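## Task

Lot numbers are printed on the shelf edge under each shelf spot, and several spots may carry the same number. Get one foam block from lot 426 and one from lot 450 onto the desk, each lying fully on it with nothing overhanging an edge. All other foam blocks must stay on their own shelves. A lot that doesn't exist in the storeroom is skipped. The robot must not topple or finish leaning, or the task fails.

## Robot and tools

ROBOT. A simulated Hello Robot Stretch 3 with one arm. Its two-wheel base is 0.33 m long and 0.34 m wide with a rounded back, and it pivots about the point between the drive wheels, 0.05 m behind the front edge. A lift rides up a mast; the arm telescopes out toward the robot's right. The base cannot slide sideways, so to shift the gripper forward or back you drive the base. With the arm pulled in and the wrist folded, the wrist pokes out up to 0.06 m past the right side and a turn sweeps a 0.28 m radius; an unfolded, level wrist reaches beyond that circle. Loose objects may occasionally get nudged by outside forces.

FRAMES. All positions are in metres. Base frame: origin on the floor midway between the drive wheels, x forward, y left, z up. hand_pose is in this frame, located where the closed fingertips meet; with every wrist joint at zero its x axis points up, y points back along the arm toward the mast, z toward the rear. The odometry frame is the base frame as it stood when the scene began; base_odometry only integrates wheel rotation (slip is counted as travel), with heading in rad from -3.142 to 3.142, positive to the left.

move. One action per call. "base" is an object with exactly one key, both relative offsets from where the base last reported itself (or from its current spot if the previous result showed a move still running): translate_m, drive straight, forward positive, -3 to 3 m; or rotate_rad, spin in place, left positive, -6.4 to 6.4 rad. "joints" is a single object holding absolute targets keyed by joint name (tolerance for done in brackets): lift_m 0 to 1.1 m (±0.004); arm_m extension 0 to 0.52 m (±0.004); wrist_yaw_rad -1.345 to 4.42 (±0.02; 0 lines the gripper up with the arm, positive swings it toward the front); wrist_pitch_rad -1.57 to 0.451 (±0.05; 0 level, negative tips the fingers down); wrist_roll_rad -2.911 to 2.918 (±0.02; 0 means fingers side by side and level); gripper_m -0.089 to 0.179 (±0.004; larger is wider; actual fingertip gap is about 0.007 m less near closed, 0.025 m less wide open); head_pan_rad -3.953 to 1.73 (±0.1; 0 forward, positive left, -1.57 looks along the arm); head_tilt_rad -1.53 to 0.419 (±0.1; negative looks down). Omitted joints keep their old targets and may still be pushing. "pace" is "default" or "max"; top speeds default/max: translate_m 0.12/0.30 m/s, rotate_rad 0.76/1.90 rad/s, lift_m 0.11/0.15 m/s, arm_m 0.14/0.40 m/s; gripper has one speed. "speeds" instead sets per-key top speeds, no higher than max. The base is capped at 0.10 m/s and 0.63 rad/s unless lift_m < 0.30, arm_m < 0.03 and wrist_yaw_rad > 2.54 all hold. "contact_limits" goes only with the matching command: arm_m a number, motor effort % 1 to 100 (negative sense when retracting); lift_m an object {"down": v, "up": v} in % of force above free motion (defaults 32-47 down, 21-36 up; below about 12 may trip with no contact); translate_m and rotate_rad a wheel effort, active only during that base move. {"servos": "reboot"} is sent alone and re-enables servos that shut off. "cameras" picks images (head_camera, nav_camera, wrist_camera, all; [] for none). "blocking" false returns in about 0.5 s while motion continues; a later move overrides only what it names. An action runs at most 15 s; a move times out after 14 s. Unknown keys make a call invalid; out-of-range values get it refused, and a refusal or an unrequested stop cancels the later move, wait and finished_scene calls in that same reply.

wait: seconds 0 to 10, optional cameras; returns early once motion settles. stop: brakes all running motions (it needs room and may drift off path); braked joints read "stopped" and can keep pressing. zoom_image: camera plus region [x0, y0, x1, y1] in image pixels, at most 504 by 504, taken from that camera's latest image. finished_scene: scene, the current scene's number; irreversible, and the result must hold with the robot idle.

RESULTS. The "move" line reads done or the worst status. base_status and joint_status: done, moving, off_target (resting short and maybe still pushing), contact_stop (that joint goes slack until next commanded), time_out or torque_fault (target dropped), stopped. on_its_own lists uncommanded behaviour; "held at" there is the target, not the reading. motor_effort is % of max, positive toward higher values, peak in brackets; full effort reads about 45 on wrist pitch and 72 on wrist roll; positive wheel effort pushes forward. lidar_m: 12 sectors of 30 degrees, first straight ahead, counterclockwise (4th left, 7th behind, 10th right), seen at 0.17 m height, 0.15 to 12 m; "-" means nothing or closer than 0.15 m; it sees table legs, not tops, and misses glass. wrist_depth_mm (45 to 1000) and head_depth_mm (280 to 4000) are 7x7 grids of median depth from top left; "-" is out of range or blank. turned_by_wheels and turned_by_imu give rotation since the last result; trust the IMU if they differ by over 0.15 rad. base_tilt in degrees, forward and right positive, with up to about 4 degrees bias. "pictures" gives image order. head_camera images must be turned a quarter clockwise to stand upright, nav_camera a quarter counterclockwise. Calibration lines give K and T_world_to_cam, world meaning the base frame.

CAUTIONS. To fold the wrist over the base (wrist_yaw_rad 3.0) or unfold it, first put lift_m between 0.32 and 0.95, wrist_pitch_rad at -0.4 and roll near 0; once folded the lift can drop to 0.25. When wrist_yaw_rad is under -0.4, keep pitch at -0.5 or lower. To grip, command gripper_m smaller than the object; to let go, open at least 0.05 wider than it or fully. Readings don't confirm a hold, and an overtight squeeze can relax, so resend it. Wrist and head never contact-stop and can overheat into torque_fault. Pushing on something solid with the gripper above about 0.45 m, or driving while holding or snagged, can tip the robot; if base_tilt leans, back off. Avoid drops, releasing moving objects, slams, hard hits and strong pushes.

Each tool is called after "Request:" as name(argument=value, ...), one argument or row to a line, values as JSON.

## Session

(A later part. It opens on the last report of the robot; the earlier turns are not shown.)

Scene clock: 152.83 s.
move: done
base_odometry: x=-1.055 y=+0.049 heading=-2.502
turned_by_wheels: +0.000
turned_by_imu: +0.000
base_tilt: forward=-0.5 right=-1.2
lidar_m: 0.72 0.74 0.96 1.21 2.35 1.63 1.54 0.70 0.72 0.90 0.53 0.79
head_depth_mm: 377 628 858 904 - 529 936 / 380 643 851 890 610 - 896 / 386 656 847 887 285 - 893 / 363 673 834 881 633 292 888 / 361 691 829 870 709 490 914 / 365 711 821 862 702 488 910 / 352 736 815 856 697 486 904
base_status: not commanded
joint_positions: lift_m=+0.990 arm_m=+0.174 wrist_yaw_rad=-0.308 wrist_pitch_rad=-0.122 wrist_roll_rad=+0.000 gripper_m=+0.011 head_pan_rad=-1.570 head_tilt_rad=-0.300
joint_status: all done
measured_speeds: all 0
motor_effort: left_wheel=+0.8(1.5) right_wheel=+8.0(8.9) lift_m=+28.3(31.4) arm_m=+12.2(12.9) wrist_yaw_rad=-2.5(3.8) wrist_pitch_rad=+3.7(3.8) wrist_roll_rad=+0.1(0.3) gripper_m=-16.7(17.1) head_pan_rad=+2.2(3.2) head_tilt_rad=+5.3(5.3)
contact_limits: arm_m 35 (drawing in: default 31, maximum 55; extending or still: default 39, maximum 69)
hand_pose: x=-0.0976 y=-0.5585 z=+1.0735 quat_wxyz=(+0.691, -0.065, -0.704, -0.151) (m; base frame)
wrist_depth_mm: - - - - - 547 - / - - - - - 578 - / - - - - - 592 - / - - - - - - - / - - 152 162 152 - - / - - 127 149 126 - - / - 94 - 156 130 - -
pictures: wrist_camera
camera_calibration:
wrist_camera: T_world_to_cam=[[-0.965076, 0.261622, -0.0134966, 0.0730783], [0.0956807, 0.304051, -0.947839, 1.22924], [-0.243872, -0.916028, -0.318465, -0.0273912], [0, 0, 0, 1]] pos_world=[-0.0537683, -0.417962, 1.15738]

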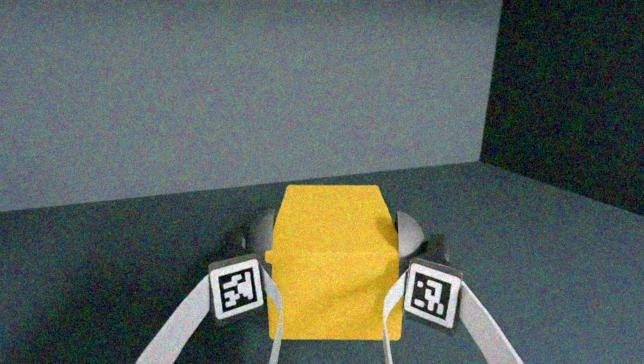

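Request:
move(
  joints={"arm_m": 0.0},
  pace="max",
  cameras=["wrist_camera"],
)

Request:
move(
  base={"rotate_rad": 1.964},
  joints={"lift_m": 0.82},
  cameras=[],
)

Request:
move(
  base={"translate_m": 1.2},
  cameras=[],
)

Request:
move(
  base={"translate_m": 0.337},
  cameras=[],
)

Request:
move(
  base={"rotate_rad": -0.391},
  joints={"head_tilt_rad": -0.5},
  cameras=["head_camera"],
)

Scene clock: 179.60 s.
move: done
base_odometry: x=-1.055 y=+0.049 heading=-2.502
turned_by_wheels: +0.000
turned_by_imu: +0.000
base_tilt: forward=-0.3 right=-1.1
lidar_m: 0.72 0.74 0.96 1.20 2.35 1.63 1.54 0.70 0.73 0.89 0.53 0.78
head_depth_mm: 376 628 864 906 735 553 - / 381 640 852 900 730 - - / 386 658 844 888 717 - - / 363 672 837 883 715 495 945 / 361 695 829 872 712 491 911 / 365 712 819 861 704 487 910 / 353 735 814 853 699 486 901
base_status: not commanded
joint_positions: lift_m=+0.990 arm_m=+0.001 wrist_yaw_rad=-0.308 wrist_pitch_rad=-0.122 wrist_roll_rad=+0.000 gripper_m=+0.011 head_pan_rad=-1.570 head_tilt_rad=-0.300
joint_status: all done
measured_speeds: all 0
motor_effort: left_wheel=+1.3(1.4) right_wheel=+7.8(9.1) lift_m=+27.6(28.3) arm_m=-12.2(13.8) wrist_yaw_rad=-2.0(3.9) wrist_pitch_rad=+3.7(3.8) wrist_roll_rad=+0.0(0.3) gripper_m=-16.2(17.2) head_pan_rad=+2.4(2.8) head_tilt_rad=+3.8(5.0)
hand_pose: x=-0.0976 y=-0.3851 z=+1.0735 quat_wxyz=(+0.691, -0.065, -0.704, -0.151) (m; base frame)
wrist_depth_mm: - - - - 708 - - / - - - - 734 - - / - - - - - - - / - - - - - - - / - - 152 162 151 - - / - - 127 150 127 - - / - 94 - 157 154 - -
pictures: wrist_camera
camera_calibration:
wrist_camera: T_world_to_cam=[[-0.965076, 0.261622, -0.0134966, 0.027713], [0.0956807, 0.304051, -0.947839, 1.17652], [-0.243872, -0.916028, -0.318465, 0.131448], [0, 0, 0, 1]] pos_world=[-0.0537683, -0.244562, 1.15738]

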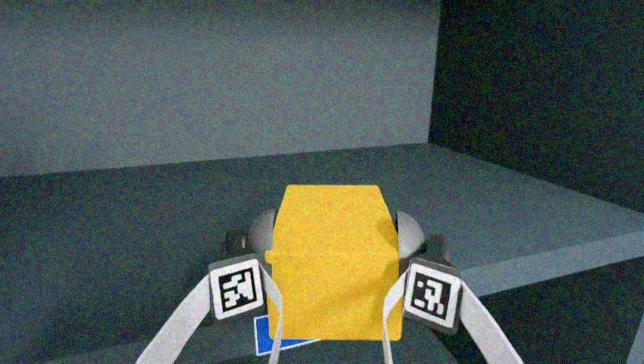

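Scene clock: 183.83 s.
move: done
base_odometry: x=-1.055 y=+0.049 heading=-0.538
turned_by_wheels: +1.964
turned_by_imu: +1.930
base_tilt: forward=-0.2 right=-1.1
lidar_m: 2.86 1.74 1.54 1.54 0.75 0.90 0.54 0.53 0.72 0.73 0.86 1.20
head_depth_mm: 587 610 636 666 697 730 769 / 604 629 658 686 719 756 432 / 624 649 679 708 747 785 808 / 641 669 701 734 775 816 861 / 660 692 726 763 805 850 899 / 684 718 753 794 838 886 940 / 708 744 779 822 874 922 986
base_status: done
joint_positions: lift_m=+0.820 arm_m=+0.001 wrist_yaw_rad=-0.312 wrist_pitch_rad=-0.118 wrist_roll_rad=+0.000 gripper_m=+0.011 head_pan_rad=-1.570 head_tilt_rad=-0.300
joint_status: all done
measured_speeds: all 0
motor_effort: left_wheel=-8.2(13.1) right_wheel=+8.7(13.2) lift_m=+28.8(29.9) arm_m=-12.0(13.2) wrist_yaw_rad=+2.5(3.5) wrist_pitch_rad=+2.9(3.8) wrist_roll_rad=-0.1(0.4) gripper_m=-16.3(17.0) head_pan_rad=+2.1(2.9) head_tilt_rad=+4.2(5.1)
hand_pose: x=-0.0988 y=-0.3850 z=+0.9047 quat_wxyz=(+0.691, -0.068, -0.703, -0.151) (m; base frame)
wrist_depth_mm: - - - - - - - / - - - - 449 - - / - - - 171 453 - - / - - - 161 163 - - / - - 153 151 150 - - / - - 127 146 127 - - / - 95 - - 566 - -
pictures: none
No camera images: "cameras" was empty.

Scene clock: 196.97 s.
move: done
base_odometry: x=-0.025 y=-0.566 heading=-0.538
turned_by_wheels: +0.000
turned_by_imu: -0.001
base_tilt: forward=-0.3 right=-1.3
lidar_m: 2.71 1.33 1.18 1.18 1.40 1.59 1.71 1.23 1.11 0.62 0.74 1.44
head_depth_mm: 911 949 989 1030 1076 1091 761 / 938 976 1020 1062 1113 926 432 / 964 1004 1053 1103 1155 919 679 / 995 1038 1088 1146 1185 911 697 / 1026 1075 1123 1182 1226 901 694 / 1065 1105 1171 1229 1272 900 693 / 1094 1152 1210 1277 1281 895 688
base_status: done
joint_positions: lift_m=+0.820 arm_m=+0.001 wrist_yaw_rad=-0.312 wrist_pitch_rad=-0.118 wrist_roll_rad=+0.000 gripper_m=+0.011 head_pan_rad=-1.570 head_tilt_rad=-0.300
joint_status: not commanded
measured_speeds: all 0
motor_effort: left_wheel=+1.0(9.3) right_wheel=+9.0(13.7) lift_m=+24.7(29.8) arm_m=-10.9(12.9) wrist_yaw_rad=+1.1(3.3) wrist_pitch_rad=+2.8(2.9) wrist_roll_rad=-0.2(0.4) gripper_m=-16.1(17.0) head_pan_rad=+1.4(2.8) head_tilt_rad=+3.0(4.8)
hand_pose: x=-0.0988 y=-0.3850 z=+0.9047 quat_wxyz=(+0.691, -0.068, -0.703, -0.151) (m; base frame)
wrist_depth_mm: - - - - - - - / - - - - - - - / - - - 170 169 - - / - - - 161 159 - - / - - 153 151 148 - - / - - 127 145 126 - - / - 94 - - 130 - -
pictures: none
No camera images: "cameras" was empty.

Scene clock: 201.47 s.
move: done
base_odometry: x=+0.264 y=-0.739 heading=-0.539
turned_by_wheels: +0.000
turned_by_imu: +0.000
base_tilt: forward=-0.2 right=-1.2
lidar_m: 2.38 1.21 1.08 1.08 1.28 1.90 2.05 1.36 0.76 0.61 0.89 2.38
head_depth_mm: 998 1040 1083 1121 1174 928 707 / 1027 1068 1117 1165 1209 925 432 / 1058 1098 1144 1201 1243 919 677 / 1084 1138 1184 1245 1282 911 697 / 1120 1174 1227 1306 1305 907 695 / 1159 1218 1275 1348 1296 902 691 / 1195 1259 1324 1403 1290 895 689
base_status: done
joint_positions: lift_m=+0.820 arm_m=+0.001 wrist_yaw_rad=-0.312 wrist_pitch_rad=-0.118 wrist_roll_rad=+0.000 gripper_m=+0.011 head_pan_rad=-1.570 head_tilt_rad=-0.300
joint_status: not commanded
measured_speeds: all 0
motor_effort: left_wheel=+0.8(8.6) right_wheel=+10.5(14.4) lift_m=+23.6(24.9) arm_m=-11.0(11.3) wrist_yaw_rad=+0.8(3.1) wrist_pitch_rad=+2.7(2.9) wrist_roll_rad=+0.3(0.3) gripper_m=-16.9(16.9) head_pan_rad=+1.3(2.3) head_tilt_rad=+3.6(4.4)
hand_pose: x=-0.0988 y=-0.3850 z=+0.9047 quat_wxyz=(+0.691, -0.068, -0.703, -0.151) (m; base frame)
wrist_depth_mm: - - - - - - - / - - - - - - - / - - - 171 169 - - / - - - 161 158 - - / - - 152 151 148 - - / - - 128 146 126 - - / - 95 - - - - -
pictures: none
No camera images: "cameras" was empty.

Scene clock: 203.20 s.
move: done
base_odometry: x=+0.264 y=-0.739 heading=-0.929
turned_by_wheels: -0.391
turned_by_imu: -0.385
base_tilt: forward=-0.3 right=-1.2
lidar_m: 2.38 1.67 1.15 1.08 1.10 1.42 1.90 1.84 0.77 0.76 0.61 1.22
head_depth_mm: 1025 1108 1213 1337 1450 732 610 / 1010 1100 1198 1291 951 466 581 / 1000 1092 1193 1270 942 475 291 / 991 1077 1170 1255 932 721 586 / 983 1066 1159 1235 928 713 598 / 980 1056 1148 1229 917 710 596 / 971 1047 1138 1218 914 708 580
base_status: done
joint_positions: lift_m=+0.820 arm_m=+0.001 wrist_yaw_rad=-0.312 wrist_pitch_rad=-0.118 wrist_roll_rad=+0.000 gripper_m=+0.011 head_pan_rad=-1.570 head_tilt_rad=-0.500
joint_status: all done
measured_speeds: all 0
motor_effort: left_wheel=+7.9(12.0) right_wheel=-9.6(14.3) lift_m=+24.6(24.6) arm_m=-11.2(11.5) wrist_yaw_rad=+2.1(2.4) wrist_pitch_rad=+2.9(2.9) wrist_roll_rad=+0.1(0.3) gripper_m=-16.1(16.8) head_pan_rad=+1.2(2.0) head_tilt_rad=-4.7(6.8)
hand_pose: x=-0.0988 y=-0.3850 z=+0.9047 quat_wxyz=(+0.691, -0.068, -0.703, -0.151) (m; base frame)
wrist_depth_mm: - - - - - - - / - - - - - - - / - - - 170 - - - / - - - 161 - - - / - - 153 151 152 - - / - - 127 146 126 - - / - 95 - - - - -
pictures: head_camera (sideways)
camera_calibration:
head_camera: T_world_to_cam=[[-0.0466246, 0.432116, -0.900612, 1.18768], [0.99751, -0.0276205, -0.0648934, 0.0779916], [-0.0529168, -0.901395, -0.429752, 0.515211], [0, 0, 0, 1]] pos_world=[0.00484116, -0.0466535, 1.29612]

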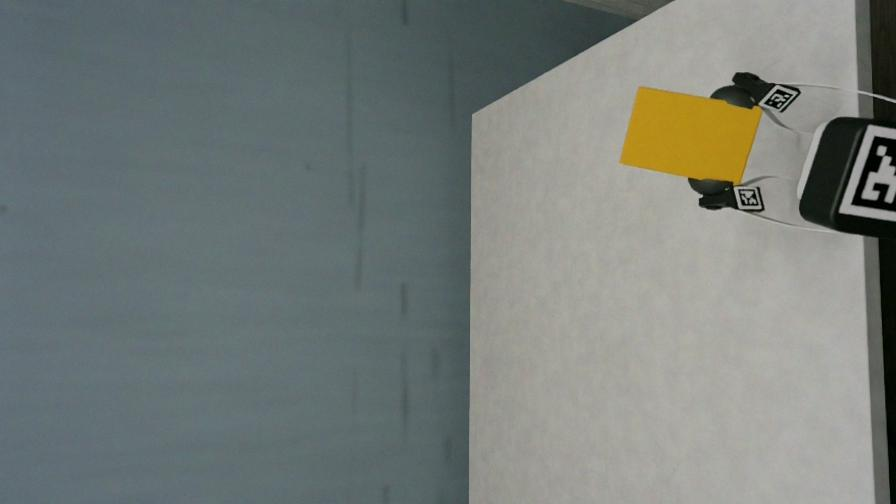

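Request:
move(
  joints={"arm_m": 0.26},
  cameras=[],
)

Request:
move(
  joints={"lift_m": 0.7},
  cameras=["head_camera"],
)

Request:
move(
  joints={"lift_m": 0.63},
  speeds={"lift_m": 0.04},
  contact_limits={"lift_m": {"down": 12}},
  cameras=["head_camera"],
)

Scene clock: 215.23 s.
move: done
base_odometry: x=+0.264 y=-0.739 heading=-0.929
turned_by_wheels: +0.000
turned_by_imu: +0.000
base_tilt: forward=-0.4 right=-1.3
lidar_m: 2.37 1.67 1.15 1.08 1.10 1.43 1.90 1.83 0.77 0.76 0.61 1.22
head_depth_mm: 1018 1107 1211 1339 1442 368 290 / 1011 1098 1193 1294 451 355 579 / 1008 1088 1186 1266 431 418 604 / 995 1077 1170 1255 542 471 601 / 984 1061 1167 1244 923 715 598 / 980 1060 1147 1226 918 710 595 / 971 1050 1138 1215 911 707 578
base_status: not commanded
joint_positions: lift_m=+0.820 arm_m=+0.260 wrist_yaw_rad=-0.312 wrist_pitch_rad=-0.118 wrist_roll_rad=+0.000 gripper_m=+0.011 head_pan_rad=-1.570 head_tilt_rad=-0.500
joint_status: all done
measured_speeds: all 0
motor_effort: left_wheel=+7.4(8.1) right_wheel=-8.8(9.9) lift_m=+24.3(25.5) arm_m=+12.1(15.3) wrist_yaw_rad=+0.5(2.8) wrist_pitch_rad=+2.8(2.9) wrist_roll_rad=+0.1(0.3) gripper_m=-16.3(16.9) head_pan_rad=+0.9(1.8) head_tilt_rad=-3.7(5.0)
hand_pose: x=-0.0988 y=-0.6444 z=+0.9047 quat_wxyz=(+0.691, -0.068, -0.703, -0.151) (m; base frame)
wrist_depth_mm: - - - - - - - / - - - - - - - / - - - 170 169 - - / - - - 161 158 - - / - - 153 151 148 - - / - - 127 146 126 - - / - 95 - - - - -
pictures: none
No camera images: "cameras" was empty.

Scene clock: 217.17 s.
move: done
base_odometry: x=+0.264 y=-0.739 heading=-0.929
turned_by_wheels: +0.000
turned_by_imu: +0.000
base_tilt: forward=-0.3 right=-1.2
lidar_m: 2.37 1.67 1.15 1.08 1.10 1.42 1.90 1.84 0.77 0.76 0.61 1.22
head_depth_mm: 1024 1111 1205 1341 1451 731 610 / 1018 1097 1196 1293 948 706 399 / 1005 1089 1183 1270 867 482 488 / 995 1076 1175 1254 929 505 564 / 989 1067 1163 1242 926 715 598 / 980 1057 1152 1223 919 709 594 / 970 1046 1140 1210 911 708 577
base_status: not commanded
joint_positions: lift_m=+0.700 arm_m=+0.260 wrist_yaw_rad=-0.312 wrist_pitch_rad=-0.118 wrist_roll_rad=+0.000 gripper_m=+0.011 head_pan_rad=-1.570 head_tilt_rad=-0.500
joint_status: all done
measured_speeds: all 0
motor_effort: left_wheel=+7.4(8.0) right_wheel=-9.1(9.9) lift_m=+23.4(26.2) arm_m=+11.1(13.2) wrist_yaw_rad=+2.1(2.8) wrist_pitch_rad=+2.8(2.9) wrist_roll_rad=+0.0(0.3) gripper_m=-16.4(16.8) head_pan_rad=+0.5(1.7) head_tilt_rad=-3.5(4.7)
hand_pose: x=-0.0988 y=-0.6444 z=+0.7847 quat_wxyz=(+0.691, -0.068, -0.703, -0.151) (m; base frame)
wrist_depth_mm: - - - - - - - / - - - - - - - / - - - 170 169 - - / - - - 161 158 - - / - - 152 151 148 - - / - - 128 145 126 - - / - 94 - - - - -
pictures: head_camera (sideways)
camera_calibration:
head_camera: T_world_to_cam=[[-0.0466511, 0.432519, -0.900417, 1.18745], [0.997509, -0.0275795, -0.0649295, 0.0780404], [-0.0529163, -0.901203, -0.430155, 0.515744], [0, 0, 0, 1]] pos_world=[0.00484108, -0.0466517, 1.29611]

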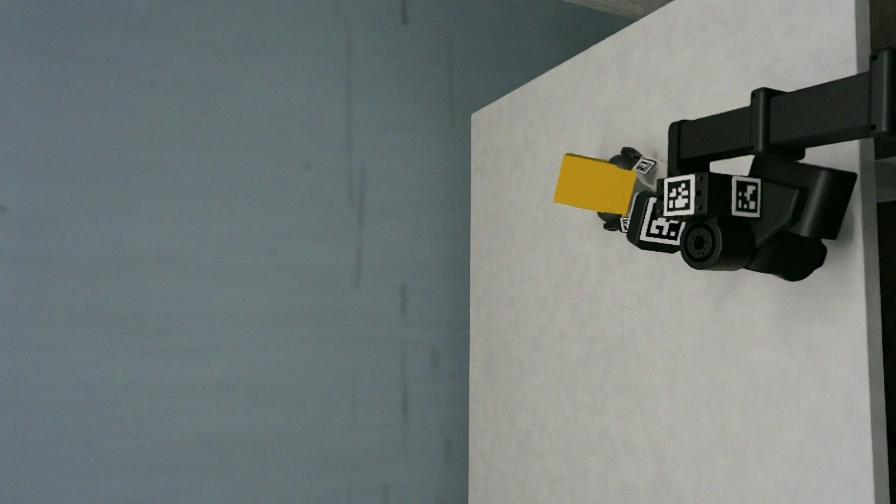

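Scene clock: 219.77 s.
move: contact_stop
base_odometry: x=+0.264 y=-0.739 heading=-0.929
turned_by_wheels: +0.000
turned_by_imu: +0.000
base_tilt: forward=-0.3 right=-1.2
lidar_m: 2.38 1.66 1.15 1.08 1.10 1.43 1.90 1.84 0.76 0.76 0.61 1.22
head_depth_mm: 1017 1111 1216 1339 1442 732 613 / 1013 1100 1204 1295 950 728 448 / 1005 1095 1184 1267 941 527 492 / 995 1076 1170 1260 934 593 522 / 986 1071 1160 1242 925 713 598 / 981 1058 1149 1225 918 709 595 / 970 1046 1139 1214 912 707 578
base_status: not commanded
joint_positions: lift_m=+0.659 arm_m=+0.260 wrist_yaw_rad=-0.311 wrist_pitch_rad=-0.088 wrist_roll_rad=-0.001 gripper_m=+0.011 head_pan_rad=-1.570 head_tilt_rad=-0.500
joint_status: lift_m contact_stop (moved -0.041 of -0.070)
measured_speeds: translate_m=+0.000 rotate_rad=+0.000 lift_m=+0.001 arm_m=+0.000 wrist_yaw_rad=+0.000 wrist_pitch_rad=-0.024 wrist_roll_rad=+0.000 head_pan_rad=+0.000 head_tilt_rad=+0.000
on_its_own: lift_m is slack since a contact_stop (your +0.630 is given up)
motor_effort: left_wheel=+6.0(8.0) right_wheel=-6.3(9.7) lift_m=+24.3(25.7) arm_m=+9.8(12.1) wrist_yaw_rad=+0.0(2.5) wrist_pitch_rad=-2.4(13.0) wrist_roll_rad=+0.3(0.8) gripper_m=-15.9(16.7) head_pan_rad=+0.9(1.7) head_tilt_rad=-2.8(4.3)
contact_limits: lift_m down 12 (down: maximum 72; up: maximum 65)
hand_pose: x=-0.0990 y=-0.6459 z=+0.7510 quat_wxyz=(+0.694, -0.078, -0.702, -0.141) (m; base frame)
wrist_depth_mm: - - - - - - - / - - - - - - - / - - - 170 169 - - / - - - 162 158 - - / - - 153 151 148 - - / - - 128 146 126 - - / - 95 - - - - -
pictures: head_camera (sideways)
camera_calibration:
head_camera: T_world_to_cam=[[-0.0466511, 0.432519, -0.900417, 1.18745], [0.997509, -0.0275795, -0.0649295, 0.0780404], [-0.0529163, -0.901203, -0.430155, 0.515744], [0, 0, 0, 1]] pos_world=[0.00484108, -0.0466517, 1.29611]

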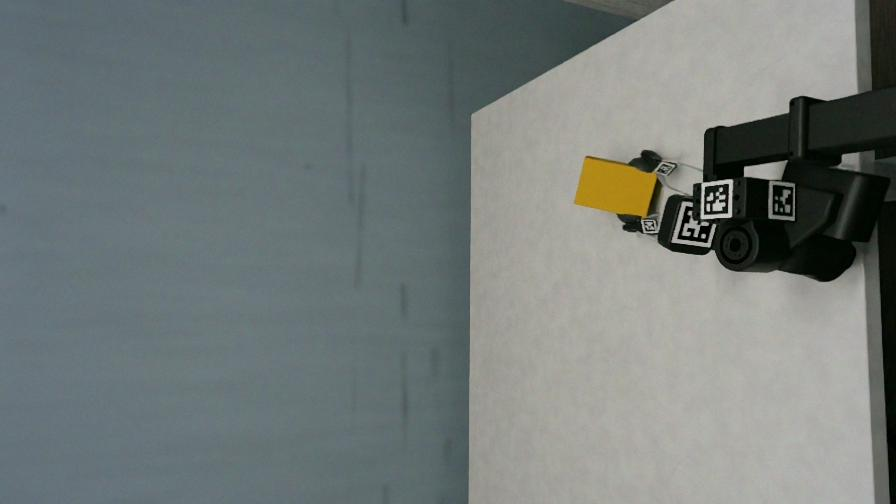

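Request:
move(
  joints={"lift_m": 0.665},
  cameras=[],
)

Request:
move(
  joints={"gripper_m": 0.15},
  cameras=[],
)

Request:
move(
  joints={"arm_m": 0.0},
  cameras=["head_camera"],
)

Request:
move(
  joints={"lift_m": 0.8, "wrist_pitch_rad": -0.4, "gripper_m": 0.04},
  cameras=[],
)

Request:
move(
  joints={"wrist_yaw_rad": 3.0},
  cameras=[],
)

Request:
move(
  joints={"lift_m": 0.285},
  pace="max",
  cameras=[],
)

Request:
move(
  base={"translate_m": 1.87},
  pace="max",
  cameras=[],
)

Request:
move(
  base={"rotate_rad": 1.571},
  joints={"head_pan_rad": 0.5, "head_tilt_rad": -0.3},
  pace="max",
  cameras=["nav_camera", "head_camera"],
)

Scene clock: 242.13 s.
move: done
base_odometry: x=+0.264 y=-0.739 heading=-0.929
turned_by_wheels: +0.000
turned_by_imu: +0.000
base_tilt: forward=-0.2 right=-1.3
lidar_m: 2.38 1.67 1.15 1.08 1.10 1.42 1.90 1.84 0.77 0.75 0.61 1.22
head_depth_mm: 1028 1108 1210 1332 1449 733 612 / 1009 1097 1201 1289 947 726 437 / 1004 1085 1182 1267 941 522 489 / 995 1076 1168 1261 928 591 522 / 989 1072 1158 1243 923 712 598 / 977 1056 1149 1229 919 711 595 / 975 1044 1141 1215 914 707 577
base_status: not commanded
joint_positions: lift_m=+0.665 arm_m=+0.260 wrist_yaw_rad=-0.311 wrist_pitch_rad=-0.110 wrist_roll_rad=-0.001 gripper_m=+0.011 head_pan_rad=-1.570 head_tilt_rad=-0.500
joint_status: all done
measured_speeds: all 0
motor_effort: left_wheel=+6.2(6.4) right_wheel=-6.2(6.4) lift_m=+29.3(29.9) arm_m=+7.2(7.4) wrist_yaw_rad=-0.2(1.7) wrist_pitch_rad=+1.4(1.9) wrist_roll_rad=+0.3(0.7) gripper_m=-15.7(16.5) head_pan_rad=+0.8(1.3) head_tilt_rad=-1.8(3.3)
hand_pose: x=-0.0987 y=-0.6449 z=+0.7516 quat_wxyz=(+0.692, -0.071, -0.703, -0.148) (m; base frame)
wrist_depth_mm: - - - - - - - / - - - - - - - / - - - 170 167 - - / - - - 160 158 - - / - - 152 151 148 - - / - - 127 146 126 - - / - 94 - - - - -
pictures: none
No camera images: "cameras" was empty.

Scene clock: 244.07 s.
move: done
base_odometry: x=+0.264 y=-0.739 heading=-0.929
turned_by_wheels: +0.000
turned_by_imu: +0.000
base_tilt: forward=-0.3 right=-1.0
lidar_m: 2.37 1.67 1.15 1.08 1.10 1.42 1.90 1.83 0.76 0.76 0.61 1.22
head_depth_mm: 1022 1111 1204 1333 1449 732 612 / 1012 1097 1195 1299 947 716 438 / 1004 1084 1185 1269 939 523 491 / 995 1079 1171 1249 937 590 521 / 989 1064 1168 1244 928 713 598 / 978 1051 1153 1226 919 710 596 / 972 1051 1142 1217 912 706 579
base_status: not commanded
joint_positions: lift_m=+0.665 arm_m=+0.260 wrist_yaw_rad=-0.311 wrist_pitch_rad=-0.114 wrist_roll_rad=-0.001 gripper_m=+0.150 head_pan_rad=-1.570 head_tilt_rad=-0.500
joint_status: all done
measured_speeds: all 0
motor_effort: left_wheel=+6.1(6.4) right_wheel=-6.0(6.9) lift_m=+28.0(29.7) arm_m=+4.8(7.1) wrist_yaw_rad=+0.8(2.2) wrist_pitch_rad=+2.1(2.2) wrist_roll_rad=+0.3(0.6) gripper_m=+0.7(80.6) head_pan_rad=+0.8(1.3) head_tilt_rad=-1.7(3.3)
hand_pose: x=-0.0986 y=-0.6447 z=+0.7506 quat_wxyz=(+0.692, -0.069, -0.703, -0.150) (m; base frame)
wrist_depth_mm: - - - - - - - / - - - - - - - / - - - - - - - / - - - 195 - - - / - 146 - 171 - 141 - / - 125 - 179 175 124 - / - 119 - - - - 111
pictures: none
No camera images: "cameras" was empty.

Scene clock: 247.20 s.
move: done
base_odometry: x=+0.264 y=-0.739 heading=-0.929
turned_by_wheels: +0.000
turned_by_imu: +0.000
base_tilt: forward=-0.4 right=-1.2
lidar_m: 2.38 1.67 1.15 1.08 1.10 1.42 1.90 1.84 0.77 0.76 0.61 1.22
head_depth_mm: 1021 1111 1208 1332 1436 734 610 / 1010 1102 1205 1297 945 730 607 / 1000 1088 1179 1272 940 721 604 / 993 1076 1170 1255 935 719 587 / 989 1068 1163 1239 922 714 599 / 978 1054 1151 1232 918 711 595 / 970 1044 1138 1212 912 706 577
base_status: not commanded
joint_positions: lift_m=+0.665 arm_m=+0.001 wrist_yaw_rad=-0.311 wrist_pitch_rad=-0.115 wrist_roll_rad=-0.001 gripper_m=+0.150 head_pan_rad=-1.570 head_tilt_rad=-0.500
joint_status: all done
measured_speeds: all 0
motor_effort: left_wheel=+5.9(6.7) right_wheel=-6.5(7.0) lift_m=+25.8(28.2) arm_m=-12.3(13.8) wrist_yaw_rad=+1.2(2.1) wrist_pitch_rad=+2.2(2.3) wrist_roll_rad=+0.4(0.5) gripper_m=+0.3(1.2) head_pan_rad=+0.3(1.2) head_tilt_rad=-2.1(2.7)
hand_pose: x=-0.0986 y=-0.3852 z=+0.7505 quat_wxyz=(+0.692, -0.069, -0.703, -0.150) (m; base frame)
wrist_depth_mm: - - - - - - - / - - - - - - - / - - - - - - - / - - - - - - - / - 146 - - - 142 - / - 125 - - - 124 - / - 119 - - - - 114
pictures: head_camera (sideways)
camera_calibration:
head_camera: T_world_to_cam=[[-0.0466511, 0.432519, -0.900417, 1.18745], [0.997509, -0.0275795, -0.0649295, 0.0780404], [-0.0529163, -0.901203, -0.430155, 0.515744], [0, 0, 0, 1]] pos_world=[0.00484108, -0.0466517, 1.29611]

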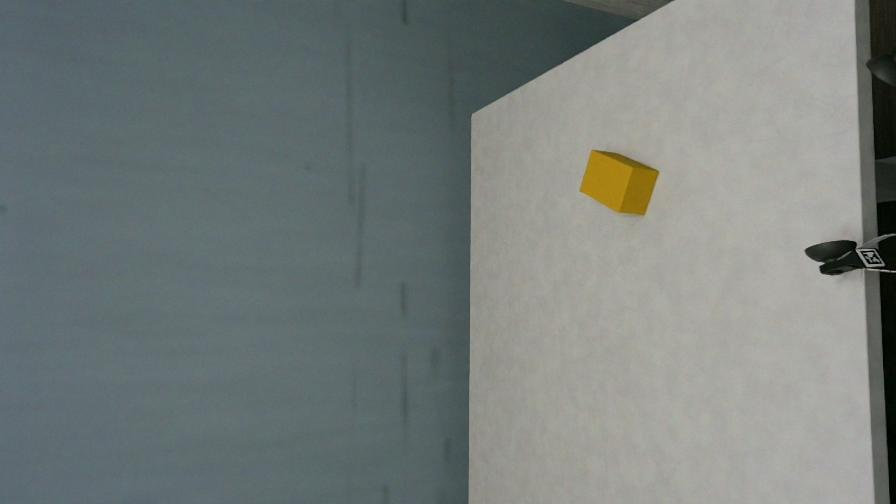

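Scene clock: 249.27 s.
move: done
base_odometry: x=+0.264 y=-0.739 heading=-0.929
turned_by_wheels: +0.000
turned_by_imu: +0.000
base_tilt: forward=-0.3 right=-1.2
lidar_m: 2.38 1.67 1.15 1.08 1.10 1.42 1.90 1.84 0.77 0.76 0.61 1.22
head_depth_mm: 1023 1105 1210 1338 1447 732 611 / 1011 1095 1200 1296 950 727 607 / 1000 1086 1185 1262 938 725 575 / 997 1074 1174 1249 928 718 599 / 987 1069 1158 1236 928 717 599 / 979 1058 1151 1230 920 710 595 / 966 1046 1137 1214 915 705 580
base_status: not commanded
joint_positions: lift_m=+0.800 arm_m=+0.001 wrist_yaw_rad=-0.307 wrist_pitch_rad=-0.412 wrist_roll_rad=+0.005 gripper_m=+0.040 head_pan_rad=-1.570 head_tilt_rad=-0.500
joint_status: all done
measured_speeds: all 0
motor_effort: left_wheel=+5.9(6.5) right_wheel=-6.6(6.9) lift_m=+29.5(30.8) arm_m=-10.8(12.7) wrist_yaw_rad=-2.3(7.8) wrist_pitch_rad=+1.9(20.4) wrist_roll_rad=-2.0(13.6) gripper_m=+0.3(82.7) head_pan_rad=+0.3(1.1) head_tilt_rad=-1.5(2.2)
hand_pose: x=-0.0896 y=-0.3601 z=+0.8139 quat_wxyz=(+0.660, +0.037, -0.708, -0.249) (m; base frame)
wrist_depth_mm: - - - - - - - / - - - - - - - / - - - - - - - / - - - - - - - / - - - - 152 - - / - - 125 - 126 - - / - - 125 932 959 965 974
pictures: none
No camera images: "cameras" was empty.

Scene clock: 251.93 s.
move: done
base_odometry: x=+0.264 y=-0.739 heading=-0.929
turned_by_wheels: +0.000
turned_by_imu: +0.000
base_tilt: forward=-0.3 right=-1.2
lidar_m: 2.38 1.67 1.15 1.08 1.10 1.42 1.90 1.83 0.77 0.75 0.61 1.22
head_depth_mm: 1023 1105 1212 1341 1440 730 610 / 1009 1096 1203 1296 947 728 606 / 1003 1089 1190 1268 941 724 604 / 997 1080 1173 1256 933 717 601 / 984 1068 1164 1242 926 716 598 / 978 1058 1155 1228 920 708 595 / 971 1043 1135 1215 915 707 577
base_status: not commanded
joint_positions: lift_m=+0.800 arm_m=+0.001 wrist_yaw_rad=+2.997 wrist_pitch_rad=-0.412 wrist_roll_rad=+0.005 gripper_m=+0.040 head_pan_rad=-1.570 head_tilt_rad=-0.500
joint_status: all done
measured_speeds: all 0
motor_effort: left_wheel=+6.0(6.2) right_wheel=-6.3(6.9) lift_m=+29.3(30.2) arm_m=-9.7(11.8) wrist_yaw_rad=+2.3(5.8) wrist_pitch_rad=+1.9(2.0) wrist_roll_rad=-1.9(2.2) gripper_m=+0.5(0.8) head_pan_rad=+0.3(0.9) head_tilt_rad=-0.3(1.9)
hand_pose: x=+0.0112 y=+0.0772 z=+0.8139 quat_wxyz=(+0.195, +0.702, +0.094, +0.678) (m; base frame)
wrist_depth_mm: - 137 - - - - - / - 147 - - - - - / - 160 - - - - - / - 186 - - - - - / - - 202 - - - - / - - 127 - 129 - - / - - 259 963 951 954 962
pictures: none
No camera images: "cameras" was empty.

Scene clock: 256.17 s.
move: done
base_odometry: x=+0.264 y=-0.739 heading=-0.929
turned_by_wheels: +0.000
turned_by_imu: +0.000
base_tilt: forward=-0.4 right=-1.3
lidar_m: 2.38 1.67 1.15 1.08 1.10 1.42 1.89 1.84 0.77 0.76 0.61 1.22
head_depth_mm: 1022 1106 1208 1328 1434 731 612 / 1013 1096 1198 1298 950 728 608 / 1003 1089 1183 1266 940 723 603 / 998 1073 1172 1255 930 718 601 / 988 1065 1158 1245 925 715 599 / 980 1057 1149 1225 919 708 596 / 969 1055 1138 1214 913 707 579
base_status: not commanded
joint_positions: lift_m=+0.285 arm_m=+0.001 wrist_yaw_rad=+2.997 wrist_pitch_rad=-0.414 wrist_roll_rad=+0.005 gripper_m=+0.040 head_pan_rad=-1.570 head_tilt_rad=-0.500
joint_status: all done
measured_speeds: all 0
motor_effort: left_wheel=+6.0(6.5) right_wheel=-6.6(7.4) lift_m=+26.4(27.8) arm_m=-8.2(10.8) wrist_yaw_rad=+2.7(3.9) wrist_pitch_rad=+2.1(2.2) wrist_roll_rad=-1.8(2.2) gripper_m=+0.0(0.8) head_pan_rad=+0.0(0.9) head_tilt_rad=+0.1(1.6)
hand_pose: x=+0.0111 y=+0.0770 z=+0.2986 quat_wxyz=(+0.195, +0.702, +0.095, +0.678) (m; base frame)
wrist_depth_mm: - 137 - - - - - / - 148 - - - - - / 948 161 885 918 898 899 875 / 750 186 663 713 708 704 692 / 612 588 201 578 567 580 583 / 518 521 127 307 129 498 498 / 456 288 261 275 430 436 433
pictures: none
No camera images: "cameras" was empty.

Scene clock: 263.83 s.
move: done
base_odometry: x=+1.383 y=-2.237 heading=-0.929
turned_by_wheels: +0.000
turned_by_imu: +0.002
base_tilt: forward=-0.3 right=-1.2
lidar_m: 0.53 0.54 0.70 1.60 1.45 1.62 3.70 1.04 1.13 1.06 0.82 0.56
head_depth_mm: 894 974 1062 1162 1297 1462 1335 / 888 959 1049 1154 1286 1451 1323 / 880 952 1038 1139 1269 1429 1312 / 869 943 1025 1127 1256 1414 1301 / 865 933 1015 1115 1234 1386 1297 / 855 926 1007 1107 1221 1366 1290 / 850 922 1000 1088 1208 1345 1294
base_status: done
joint_positions: lift_m=+0.285 arm_m=+0.001 wrist_yaw_rad=+2.998 wrist_pitch_rad=-0.414 wrist_roll_rad=+0.005 gripper_m=+0.040 head_pan_rad=-1.570 head_tilt_rad=-0.500
joint_status: not commanded
measured_speeds: all 0
motor_effort: left_wheel=+3.4(13.1) right_wheel=+4.0(13.7) lift_m=+24.8(29.4) arm_m=-4.7(8.5) wrist_yaw_rad=+1.2(3.0) wrist_pitch_rad=+2.2(2.3) wrist_roll_rad=-1.8(2.2) gripper_m=+0.5(0.8) head_pan_rad=-0.4(0.9) head_tilt_rad=+1.3(2.0)
hand_pose: x=+0.0110 y=+0.0770 z=+0.2986 quat_wxyz=(+0.195, +0.702, +0.095, +0.678) (m; base frame)
wrist_depth_mm: - 137 - - - - - / - 148 - - - - - / 944 161 877 909 906 850 - / 748 186 668 714 718 712 - / 614 589 202 574 569 585 563 / 524 518 127 307 129 497 501 / 450 286 260 274 430 440 435
pictures: none
No camera images: "cameras" was empty.

Scene clock: 266.10 s.
move: done
base_odometry: x=+1.383 y=-2.237 heading=+0.641
turned_by_wheels: +1.571
turned_by_imu: +1.540
base_tilt: forward=-0.4 right=-1.2
lidar_m: 1.51 1.32 1.59 3.48 1.04 1.14 1.06 0.84 0.57 0.53 0.54 0.69
head_depth_mm: 2259 2323 2410 2519 2620 2064 1563 / 2321 2419 2545 2638 2698 2036 1560 / 1419 1520 2573 2669 2734 1944 1548 / 1155 1202 1267 1338 1423 1513 1524 / 1191 1242 1305 1366 1442 1517 1536 / 1247 1303 1369 1448 1522 1616 1533 / 1308 1379 1444 1527 1629 1715 1525
base_status: done
joint_positions: lift_m=+0.285 arm_m=+0.001 wrist_yaw_rad=+2.998 wrist_pitch_rad=-0.414 wrist_roll_rad=+0.005 gripper_m=+0.040 head_pan_rad=+0.508 head_tilt_rad=-0.297
joint_status: all done
measured_speeds: translate_m=+0.000 rotate_rad=+0.000 lift_m=+0.000 arm_m=+0.000 wrist_yaw_rad=+0.000 wrist_pitch_rad=+0.000 wrist_roll_rad=+0.000 head_pan_rad=-0.024 head_tilt_rad=+0.000
motor_effort: left_wheel=-7.9(15.2) right_wheel=+7.4(14.9) lift_m=+25.0(25.6) arm_m=-12.8(12.8) wrist_yaw_rad=+1.3(3.0) wrist_pitch_rad=+2.1(2.2) wrist_roll_rad=-1.8(2.2) gripper_m=+0.2(0.7) head_pan_rad=-3.0(5.6) head_tilt_rad=+1.2(8.1)
hand_pose: x=+0.0110 y=+0.0770 z=+0.2986 quat_wxyz=(+0.195, +0.702, +0.095, +0.678) (m; base frame)
wrist_depth_mm: - 137 - - - - - / - 147 - - - - - / - 161 877 921 919 903 880 / 744 185 668 731 711 702 703 / 618 594 202 573 570 586 579 / 523 517 127 307 129 501 492 / 454 288 260 274 427 437 434
pictures: head_camera (sideways), nav_camera (sideways)
camera_calibration:
head_camera: T_world_to_cam=[[-0.188698, -0.158057, -0.969232, 1.27809], [-0.449505, 0.891403, -0.0578516, 0.0776501], [0.87312, 0.424758, -0.239254, 0.26161], [0, 0, 0, 1]] pos_world=[0.0476606, 0.0216727, 1.30585]
nav_camera: T_world_to_cam=[[0.225135, 0.144904, 0.963492, -1.21235], [0.498948, -0.866523, 0.0137332, 0.0293062], [0.836878, 0.477641, -0.267384, 0.29614], [0, 0, 0, 1]] pos_world=[0.0104859, 0.0596194, 1.24687]

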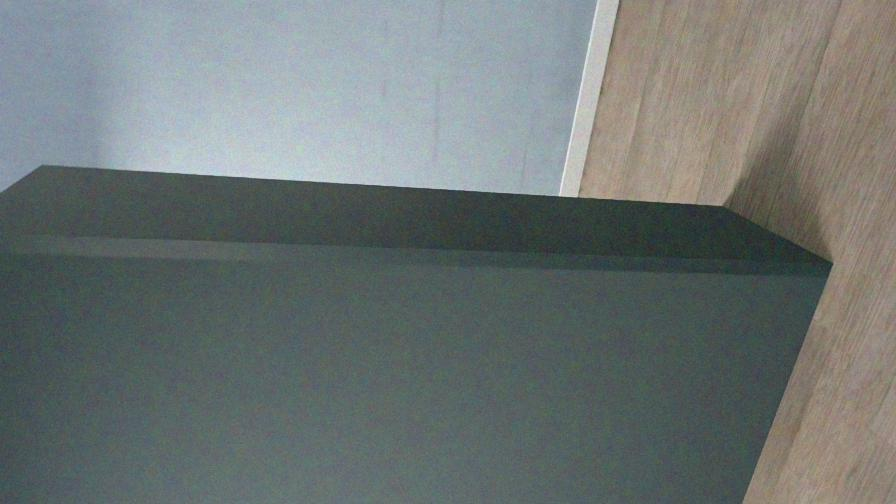

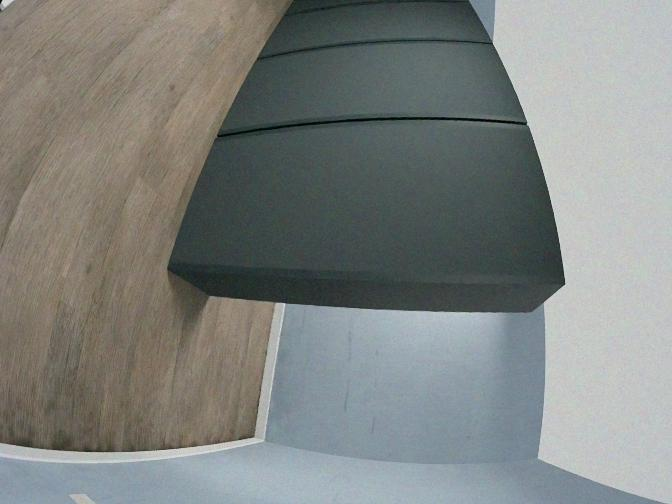

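Request:
move(
  base={"translate_m": 1.92},
  joints={"head_pan_rad": 1.45, "head_tilt_rad": -0.3},
  pace="max",
  cameras=["nav_camera", "head_camera"],
)

Request:
zoom_image(
  camera="head_camera",
  region=[280, 0, 780, 504],
)

Scene clock: 284.17 s.
move: done
base_odometry: x=+2.922 y=-1.089 heading=+0.641
turned_by_wheels: +0.000
turned_by_imu: +0.002
base_tilt: forward=-0.2 right=-1.1
lidar_m: 0.79 0.80 1.03 1.56 0.79 0.88 2.15 0.55 0.37 0.35 0.35 0.45
head_depth_mm: 1321 1325 1331 1353 1359 1372 1385 / 1628 1644 1659 1675 1701 1716 1564 / 2131 2138 2189 2225 2230 2004 1557 / 2809 3150 3210 3267 2777 1995 1543 / 3158 - - - 2839 1986 1524 / 3167 3902 - - 2848 1984 1523 / 2984 2969 2317 2362 2375 1829 1514
base_status: done
joint_positions: lift_m=+0.285 arm_m=+0.001 wrist_yaw_rad=+2.998 wrist_pitch_rad=-0.414 wrist_roll_rad=+0.005 gripper_m=+0.040 head_pan_rad=+1.450 head_tilt_rad=-0.301
joint_status: all done
measured_speeds: all 0
motor_effort: left_wheel=+2.5(13.8) right_wheel=+2.6(13.6) lift_m=+27.5(28.1) arm_m=-11.2(13.0) wrist_yaw_rad=+1.8(3.1) wrist_pitch_rad=+2.1(2.3) wrist_roll_rad=-1.8(2.3) gripper_m=+0.3(1.0) head_pan_rad=-2.9(4.8) head_tilt_rad=+0.0(5.7)
hand_pose: x=+0.0110 y=+0.0770 z=+0.2986 quat_wxyz=(+0.195, +0.702, +0.095, +0.678) (m; base frame)
wrist_depth_mm: - 137 - - - - - / - 147 - - - - - / - 161 881 912 895 882 803 / 716 185 664 719 712 722 698 / 618 587 202 576 571 585 577 / 523 512 127 308 129 504 498 / 449 286 261 274 428 439 435
pictures: head_camera (sideways), nav_camera (sideways)
camera_calibration:
head_camera: T_world_to_cam=[[0.0162883, -0.249177, -0.968321, 1.27571], [-0.98527, 0.160881, -0.0579727, 0.0811533], [0.17023, 0.955002, -0.242886, 0.270645], [0, 0, 0, 1]] pos_world=[0.0131067, 0.0463559, 1.30574]
nav_camera: T_world_to_cam=[[0.015746, 0.270775, 0.962514, -1.20979], [0.994231, -0.106384, 0.0136633, 0.0263048], [0.106096, 0.956746, -0.270888, 0.305183], [0, 0, 0, 1]] pos_world=[-0.0394825, 0.0383957, 1.24675]

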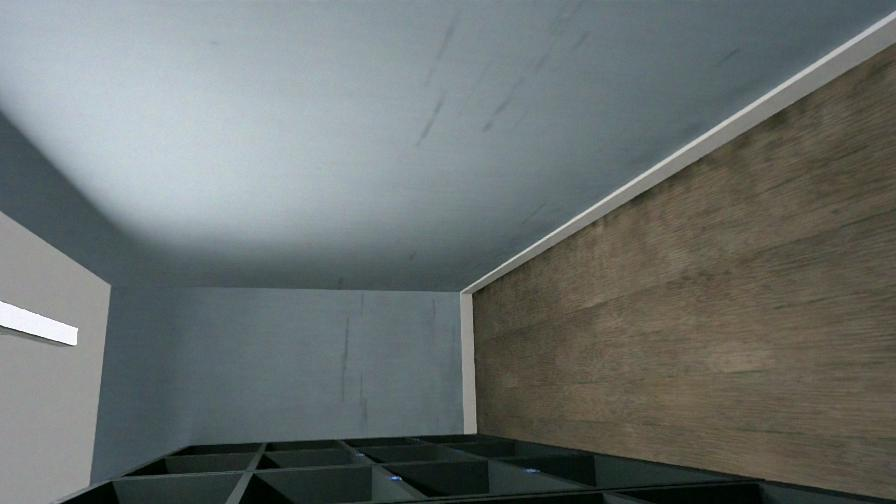

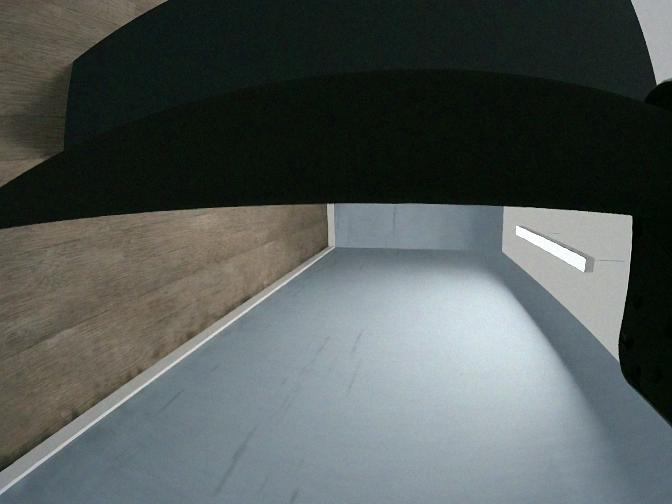

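Scaled by 1.000.

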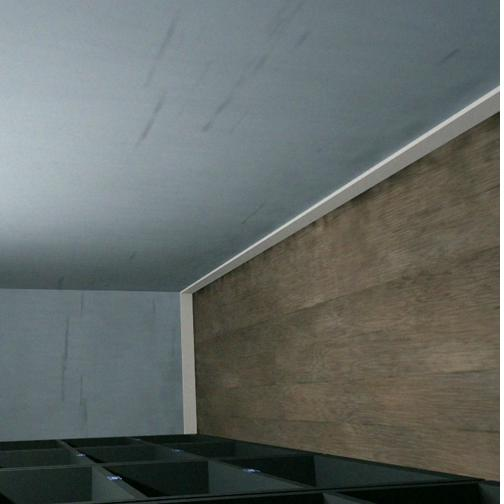

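Request:
move(
  base={"rotate_rad": -1.571},
  joints={"head_pan_rad": -2.5, "head_tilt_rad": -0.35},
  pace="max",
  cameras=["head_camera"],
)

Request:
move(
  base={"translate_m": -1.0},
  joints={"head_pan_rad": -1.57},
  pace="max",
  cameras=["head_camera"],
)

Request:
move(
  joints={"head_pan_rad": -2.4},
  cameras=["head_camera"],
)

Request:
zoom_image(
  camera="head_camera",
  region=[280, 0, 780, 504],
)

Scene clock: 303.57 s.
move: done
base_odometry: x=+2.922 y=-1.089 heading=-0.929
turned_by_wheels: -1.571
turned_by_imu: -1.541
base_tilt: forward=-0.3 right=-1.3
lidar_m: 0.35 0.35 0.46 0.79 0.81 1.05 1.56 0.71 0.89 1.92 0.53 0.37
head_depth_mm: 1298 1206 1428 1408 1563 1696 1493 / 591 621 656 704 801 1137 1357 / 625 654 689 725 768 814 865 / 659 695 736 778 824 878 942 / 706 746 789 835 894 954 1025 / 756 800 853 911 980 1060 1330 / 3232 3325 3427 3443 2566 1856 1444
base_status: done
joint_positions: lift_m=+0.285 arm_m=+0.001 wrist_yaw_rad=+2.998 wrist_pitch_rad=-0.414 wrist_roll_rad=+0.005 gripper_m=+0.040 head_pan_rad=-2.508 head_tilt_rad=-0.350
joint_status: all done
measured_speeds: translate_m=+0.000 rotate_rad=+0.000 lift_m=+0.000 arm_m=+0.000 wrist_yaw_rad=+0.000 wrist_pitch_rad=+0.000 wrist_roll_rad=+0.000 head_pan_rad=+0.024 head_tilt_rad=+0.000
motor_effort: left_wheel=+6.4(14.8) right_wheel=-8.4(14.5) lift_m=+29.1(29.5) arm_m=-11.8(12.9) wrist_yaw_rad=+0.9(2.7) wrist_pitch_rad=+2.1(2.2) wrist_roll_rad=-2.1(2.1) gripper_m=-0.3(1.2) head_pan_rad=+3.9(6.2) head_tilt_rad=-2.6(7.0)
hand_pose: x=+0.0110 y=+0.0770 z=+0.2986 quat_wxyz=(+0.195, +0.702, +0.095, +0.678) (m; base frame)
wrist_depth_mm: - 137 - - - - - / - 148 - - - - - / - 162 195 856 856 - - / 739 185 669 722 717 - - / 622 592 202 579 574 572 - / 518 515 126 308 129 491 - / 454 286 261 274 428 437 426
pictures: head_camera (sideways)
camera_calibration:
head_camera: T_world_to_cam=[[0.208731, 0.210604, -0.955027, 1.25715], [0.559764, -0.826483, -0.0599148, 0.074192], [-0.801933, -0.522084, -0.290401, 0.338455], [0, 0, 0, 1]] pos_world=[-0.0325184, -0.0267404, 1.30335]

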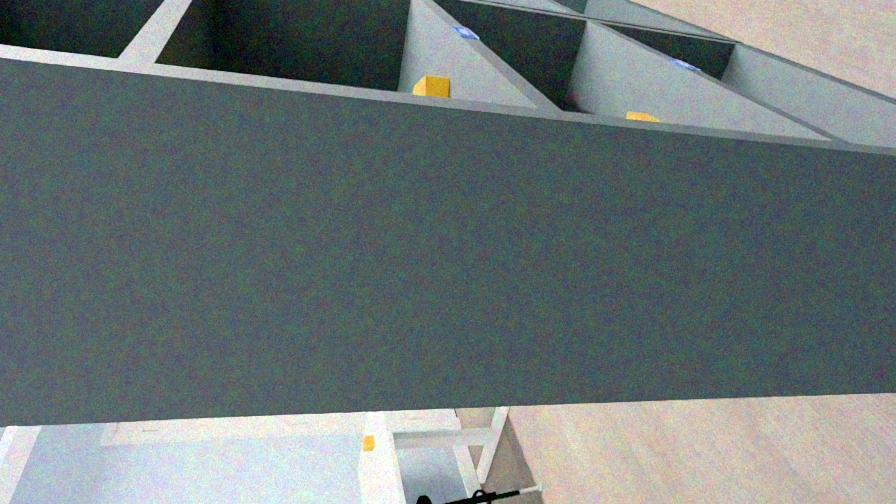

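Scene clock: 308.27 s.
move: done
base_odometry: x=+2.324 y=-0.288 heading=-0.929
turned_by_wheels: +0.000
turned_by_imu: -0.001
base_tilt: forward=-0.3 right=-1.3
lidar_m: 1.33 1.10 0.76 0.72 0.73 0.94 2.18 0.63 0.73 0.74 0.43 0.40
head_depth_mm: 382 672 714 760 661 451 364 / 356 665 704 755 655 420 362 / 359 658 697 741 650 439 359 / 364 653 691 735 643 460 358 / 369 647 684 725 638 458 357 / 376 640 679 718 633 453 355 / 382 634 669 710 626 452 353
base_status: done
joint_positions: lift_m=+0.285 arm_m=+0.001 wrist_yaw_rad=+2.998 wrist_pitch_rad=-0.414 wrist_roll_rad=+0.005 gripper_m=+0.040 head_pan_rad=-1.570 head_tilt_rad=-0.350
joint_status: all done
measured_speeds: all 0
motor_effort: left_wheel=-1.5(14.3) right_wheel=-6.8(14.6) lift_m=+28.8(29.4) arm_m=-10.1(12.4) wrist_yaw_rad=+1.9(3.0) wrist_pitch_rad=+2.1(2.2) wrist_roll_rad=-1.8(2.2) gripper_m=+0.2(0.9) head_pan_rad=-2.4(5.1) head_tilt_rad=-2.1(3.7)
hand_pose: x=+0.0110 y=+0.0770 z=+0.2986 quat_wxyz=(+0.195, +0.702, +0.095, +0.678) (m; base frame)
wrist_depth_mm: - 137 - - - - - / - 148 - - - - - / - 161 170 835 845 846 875 / 709 186 671 722 710 699 701 / 611 582 202 577 567 583 582 / 524 519 127 306 129 499 495 / 449 286 260 275 429 435 438
pictures: head_camera (sideways)
camera_calibration:
head_camera: T_world_to_cam=[[-0.0465201, 0.293174, -0.954927, 1.25859], [0.997515, -0.0370107, -0.0599576, 0.071579], [-0.0529205, -0.955343, -0.290723, 0.334332], [0, 0, 0, 1]] pos_world=[0.00484147, -0.0469329, 1.30335]

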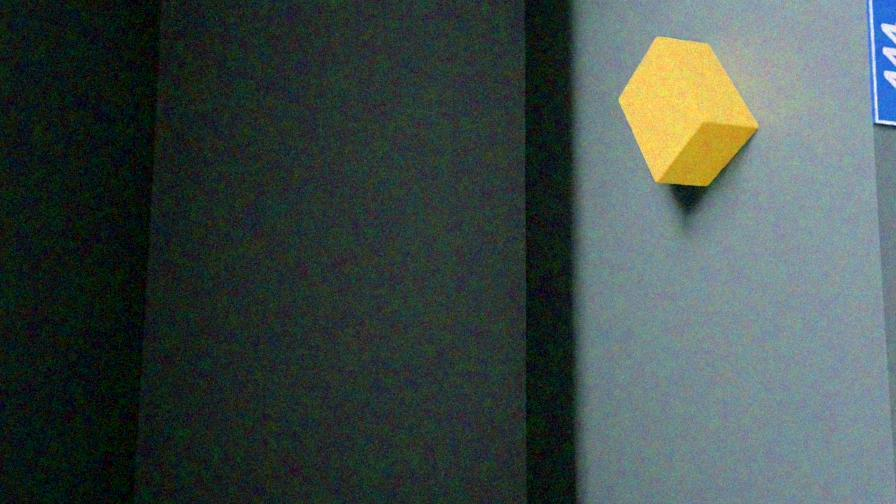

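Scene clock: 309.27 s.
move: done
base_odometry: x=+2.324 y=-0.288 heading=-0.929
turned_by_wheels: +0.000
turned_by_imu: +0.000
base_tilt: forward=-0.4 right=-1.1
lidar_m: 1.33 1.11 0.76 0.71 0.73 0.94 2.17 0.63 0.73 0.74 0.43 0.40
head_depth_mm: 1307 1223 1415 1267 1512 1631 1491 / 555 602 1437 930 1428 1176 1364 / 500 561 592 626 661 724 796 / 417 605 639 673 644 751 806 / 368 657 695 739 639 500 860 / 374 716 764 816 633 454 839 / 381 765 809 845 628 453 390
base_status: not commanded
joint_positions: lift_m=+0.285 arm_m=+0.001 wrist_yaw_rad=+2.998 wrist_pitch_rad=-0.414 wrist_roll_rad=+0.005 gripper_m=+0.040 head_pan_rad=-2.424 head_tilt_rad=-0.350
joint_status: all done
measured_speeds: all 0
motor_effort: left_wheel=-1.2(1.8) right_wheel=-6.8(7.5) lift_m=+28.6(29.2) arm_m=-9.8(10.5) wrist_yaw_rad=+2.2(2.6) wrist_pitch_rad=+2.1(2.2) wrist_roll_rad=-1.8(2.2) gripper_m=+0.3(0.8) head_pan_rad=+1.3(4.3) head_tilt_rad=-1.4(2.3)
hand_pose: x=+0.0110 y=+0.0770 z=+0.2986 quat_wxyz=(+0.195, +0.702, +0.095, +0.678) (m; base frame)
wrist_depth_mm: - 137 - - - - - / - 147 - - - - - / - 161 171 826 848 836 881 / 724 186 670 740 713 696 691 / 619 591 202 581 574 578 582 / 521 521 127 309 129 506 496 / 456 287 261 275 428 441 434
pictures: head_camera (sideways)
camera_calibration:
head_camera: T_world_to_cam=[[0.190454, 0.227696, -0.954925, 1.25716], [0.627518, -0.776291, -0.0599466, 0.073837], [-0.754949, -0.587815, -0.290731, 0.338533], [0, 0, 0, 1]] pos_world=[-0.0301916, -0.0299371, 1.30335]

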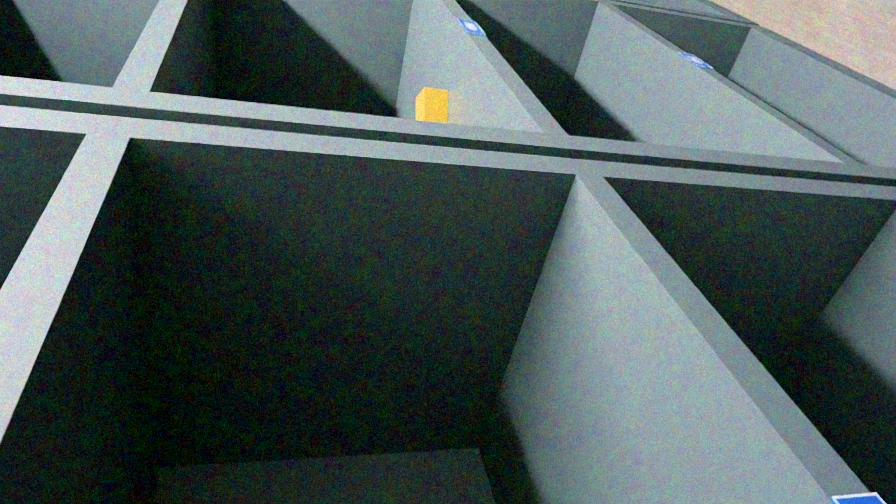

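Scaled by 1.000.

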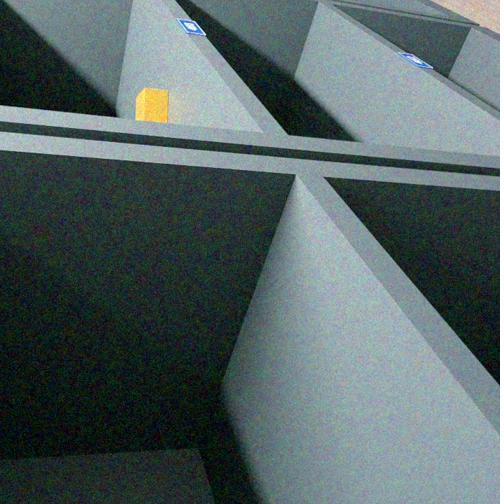

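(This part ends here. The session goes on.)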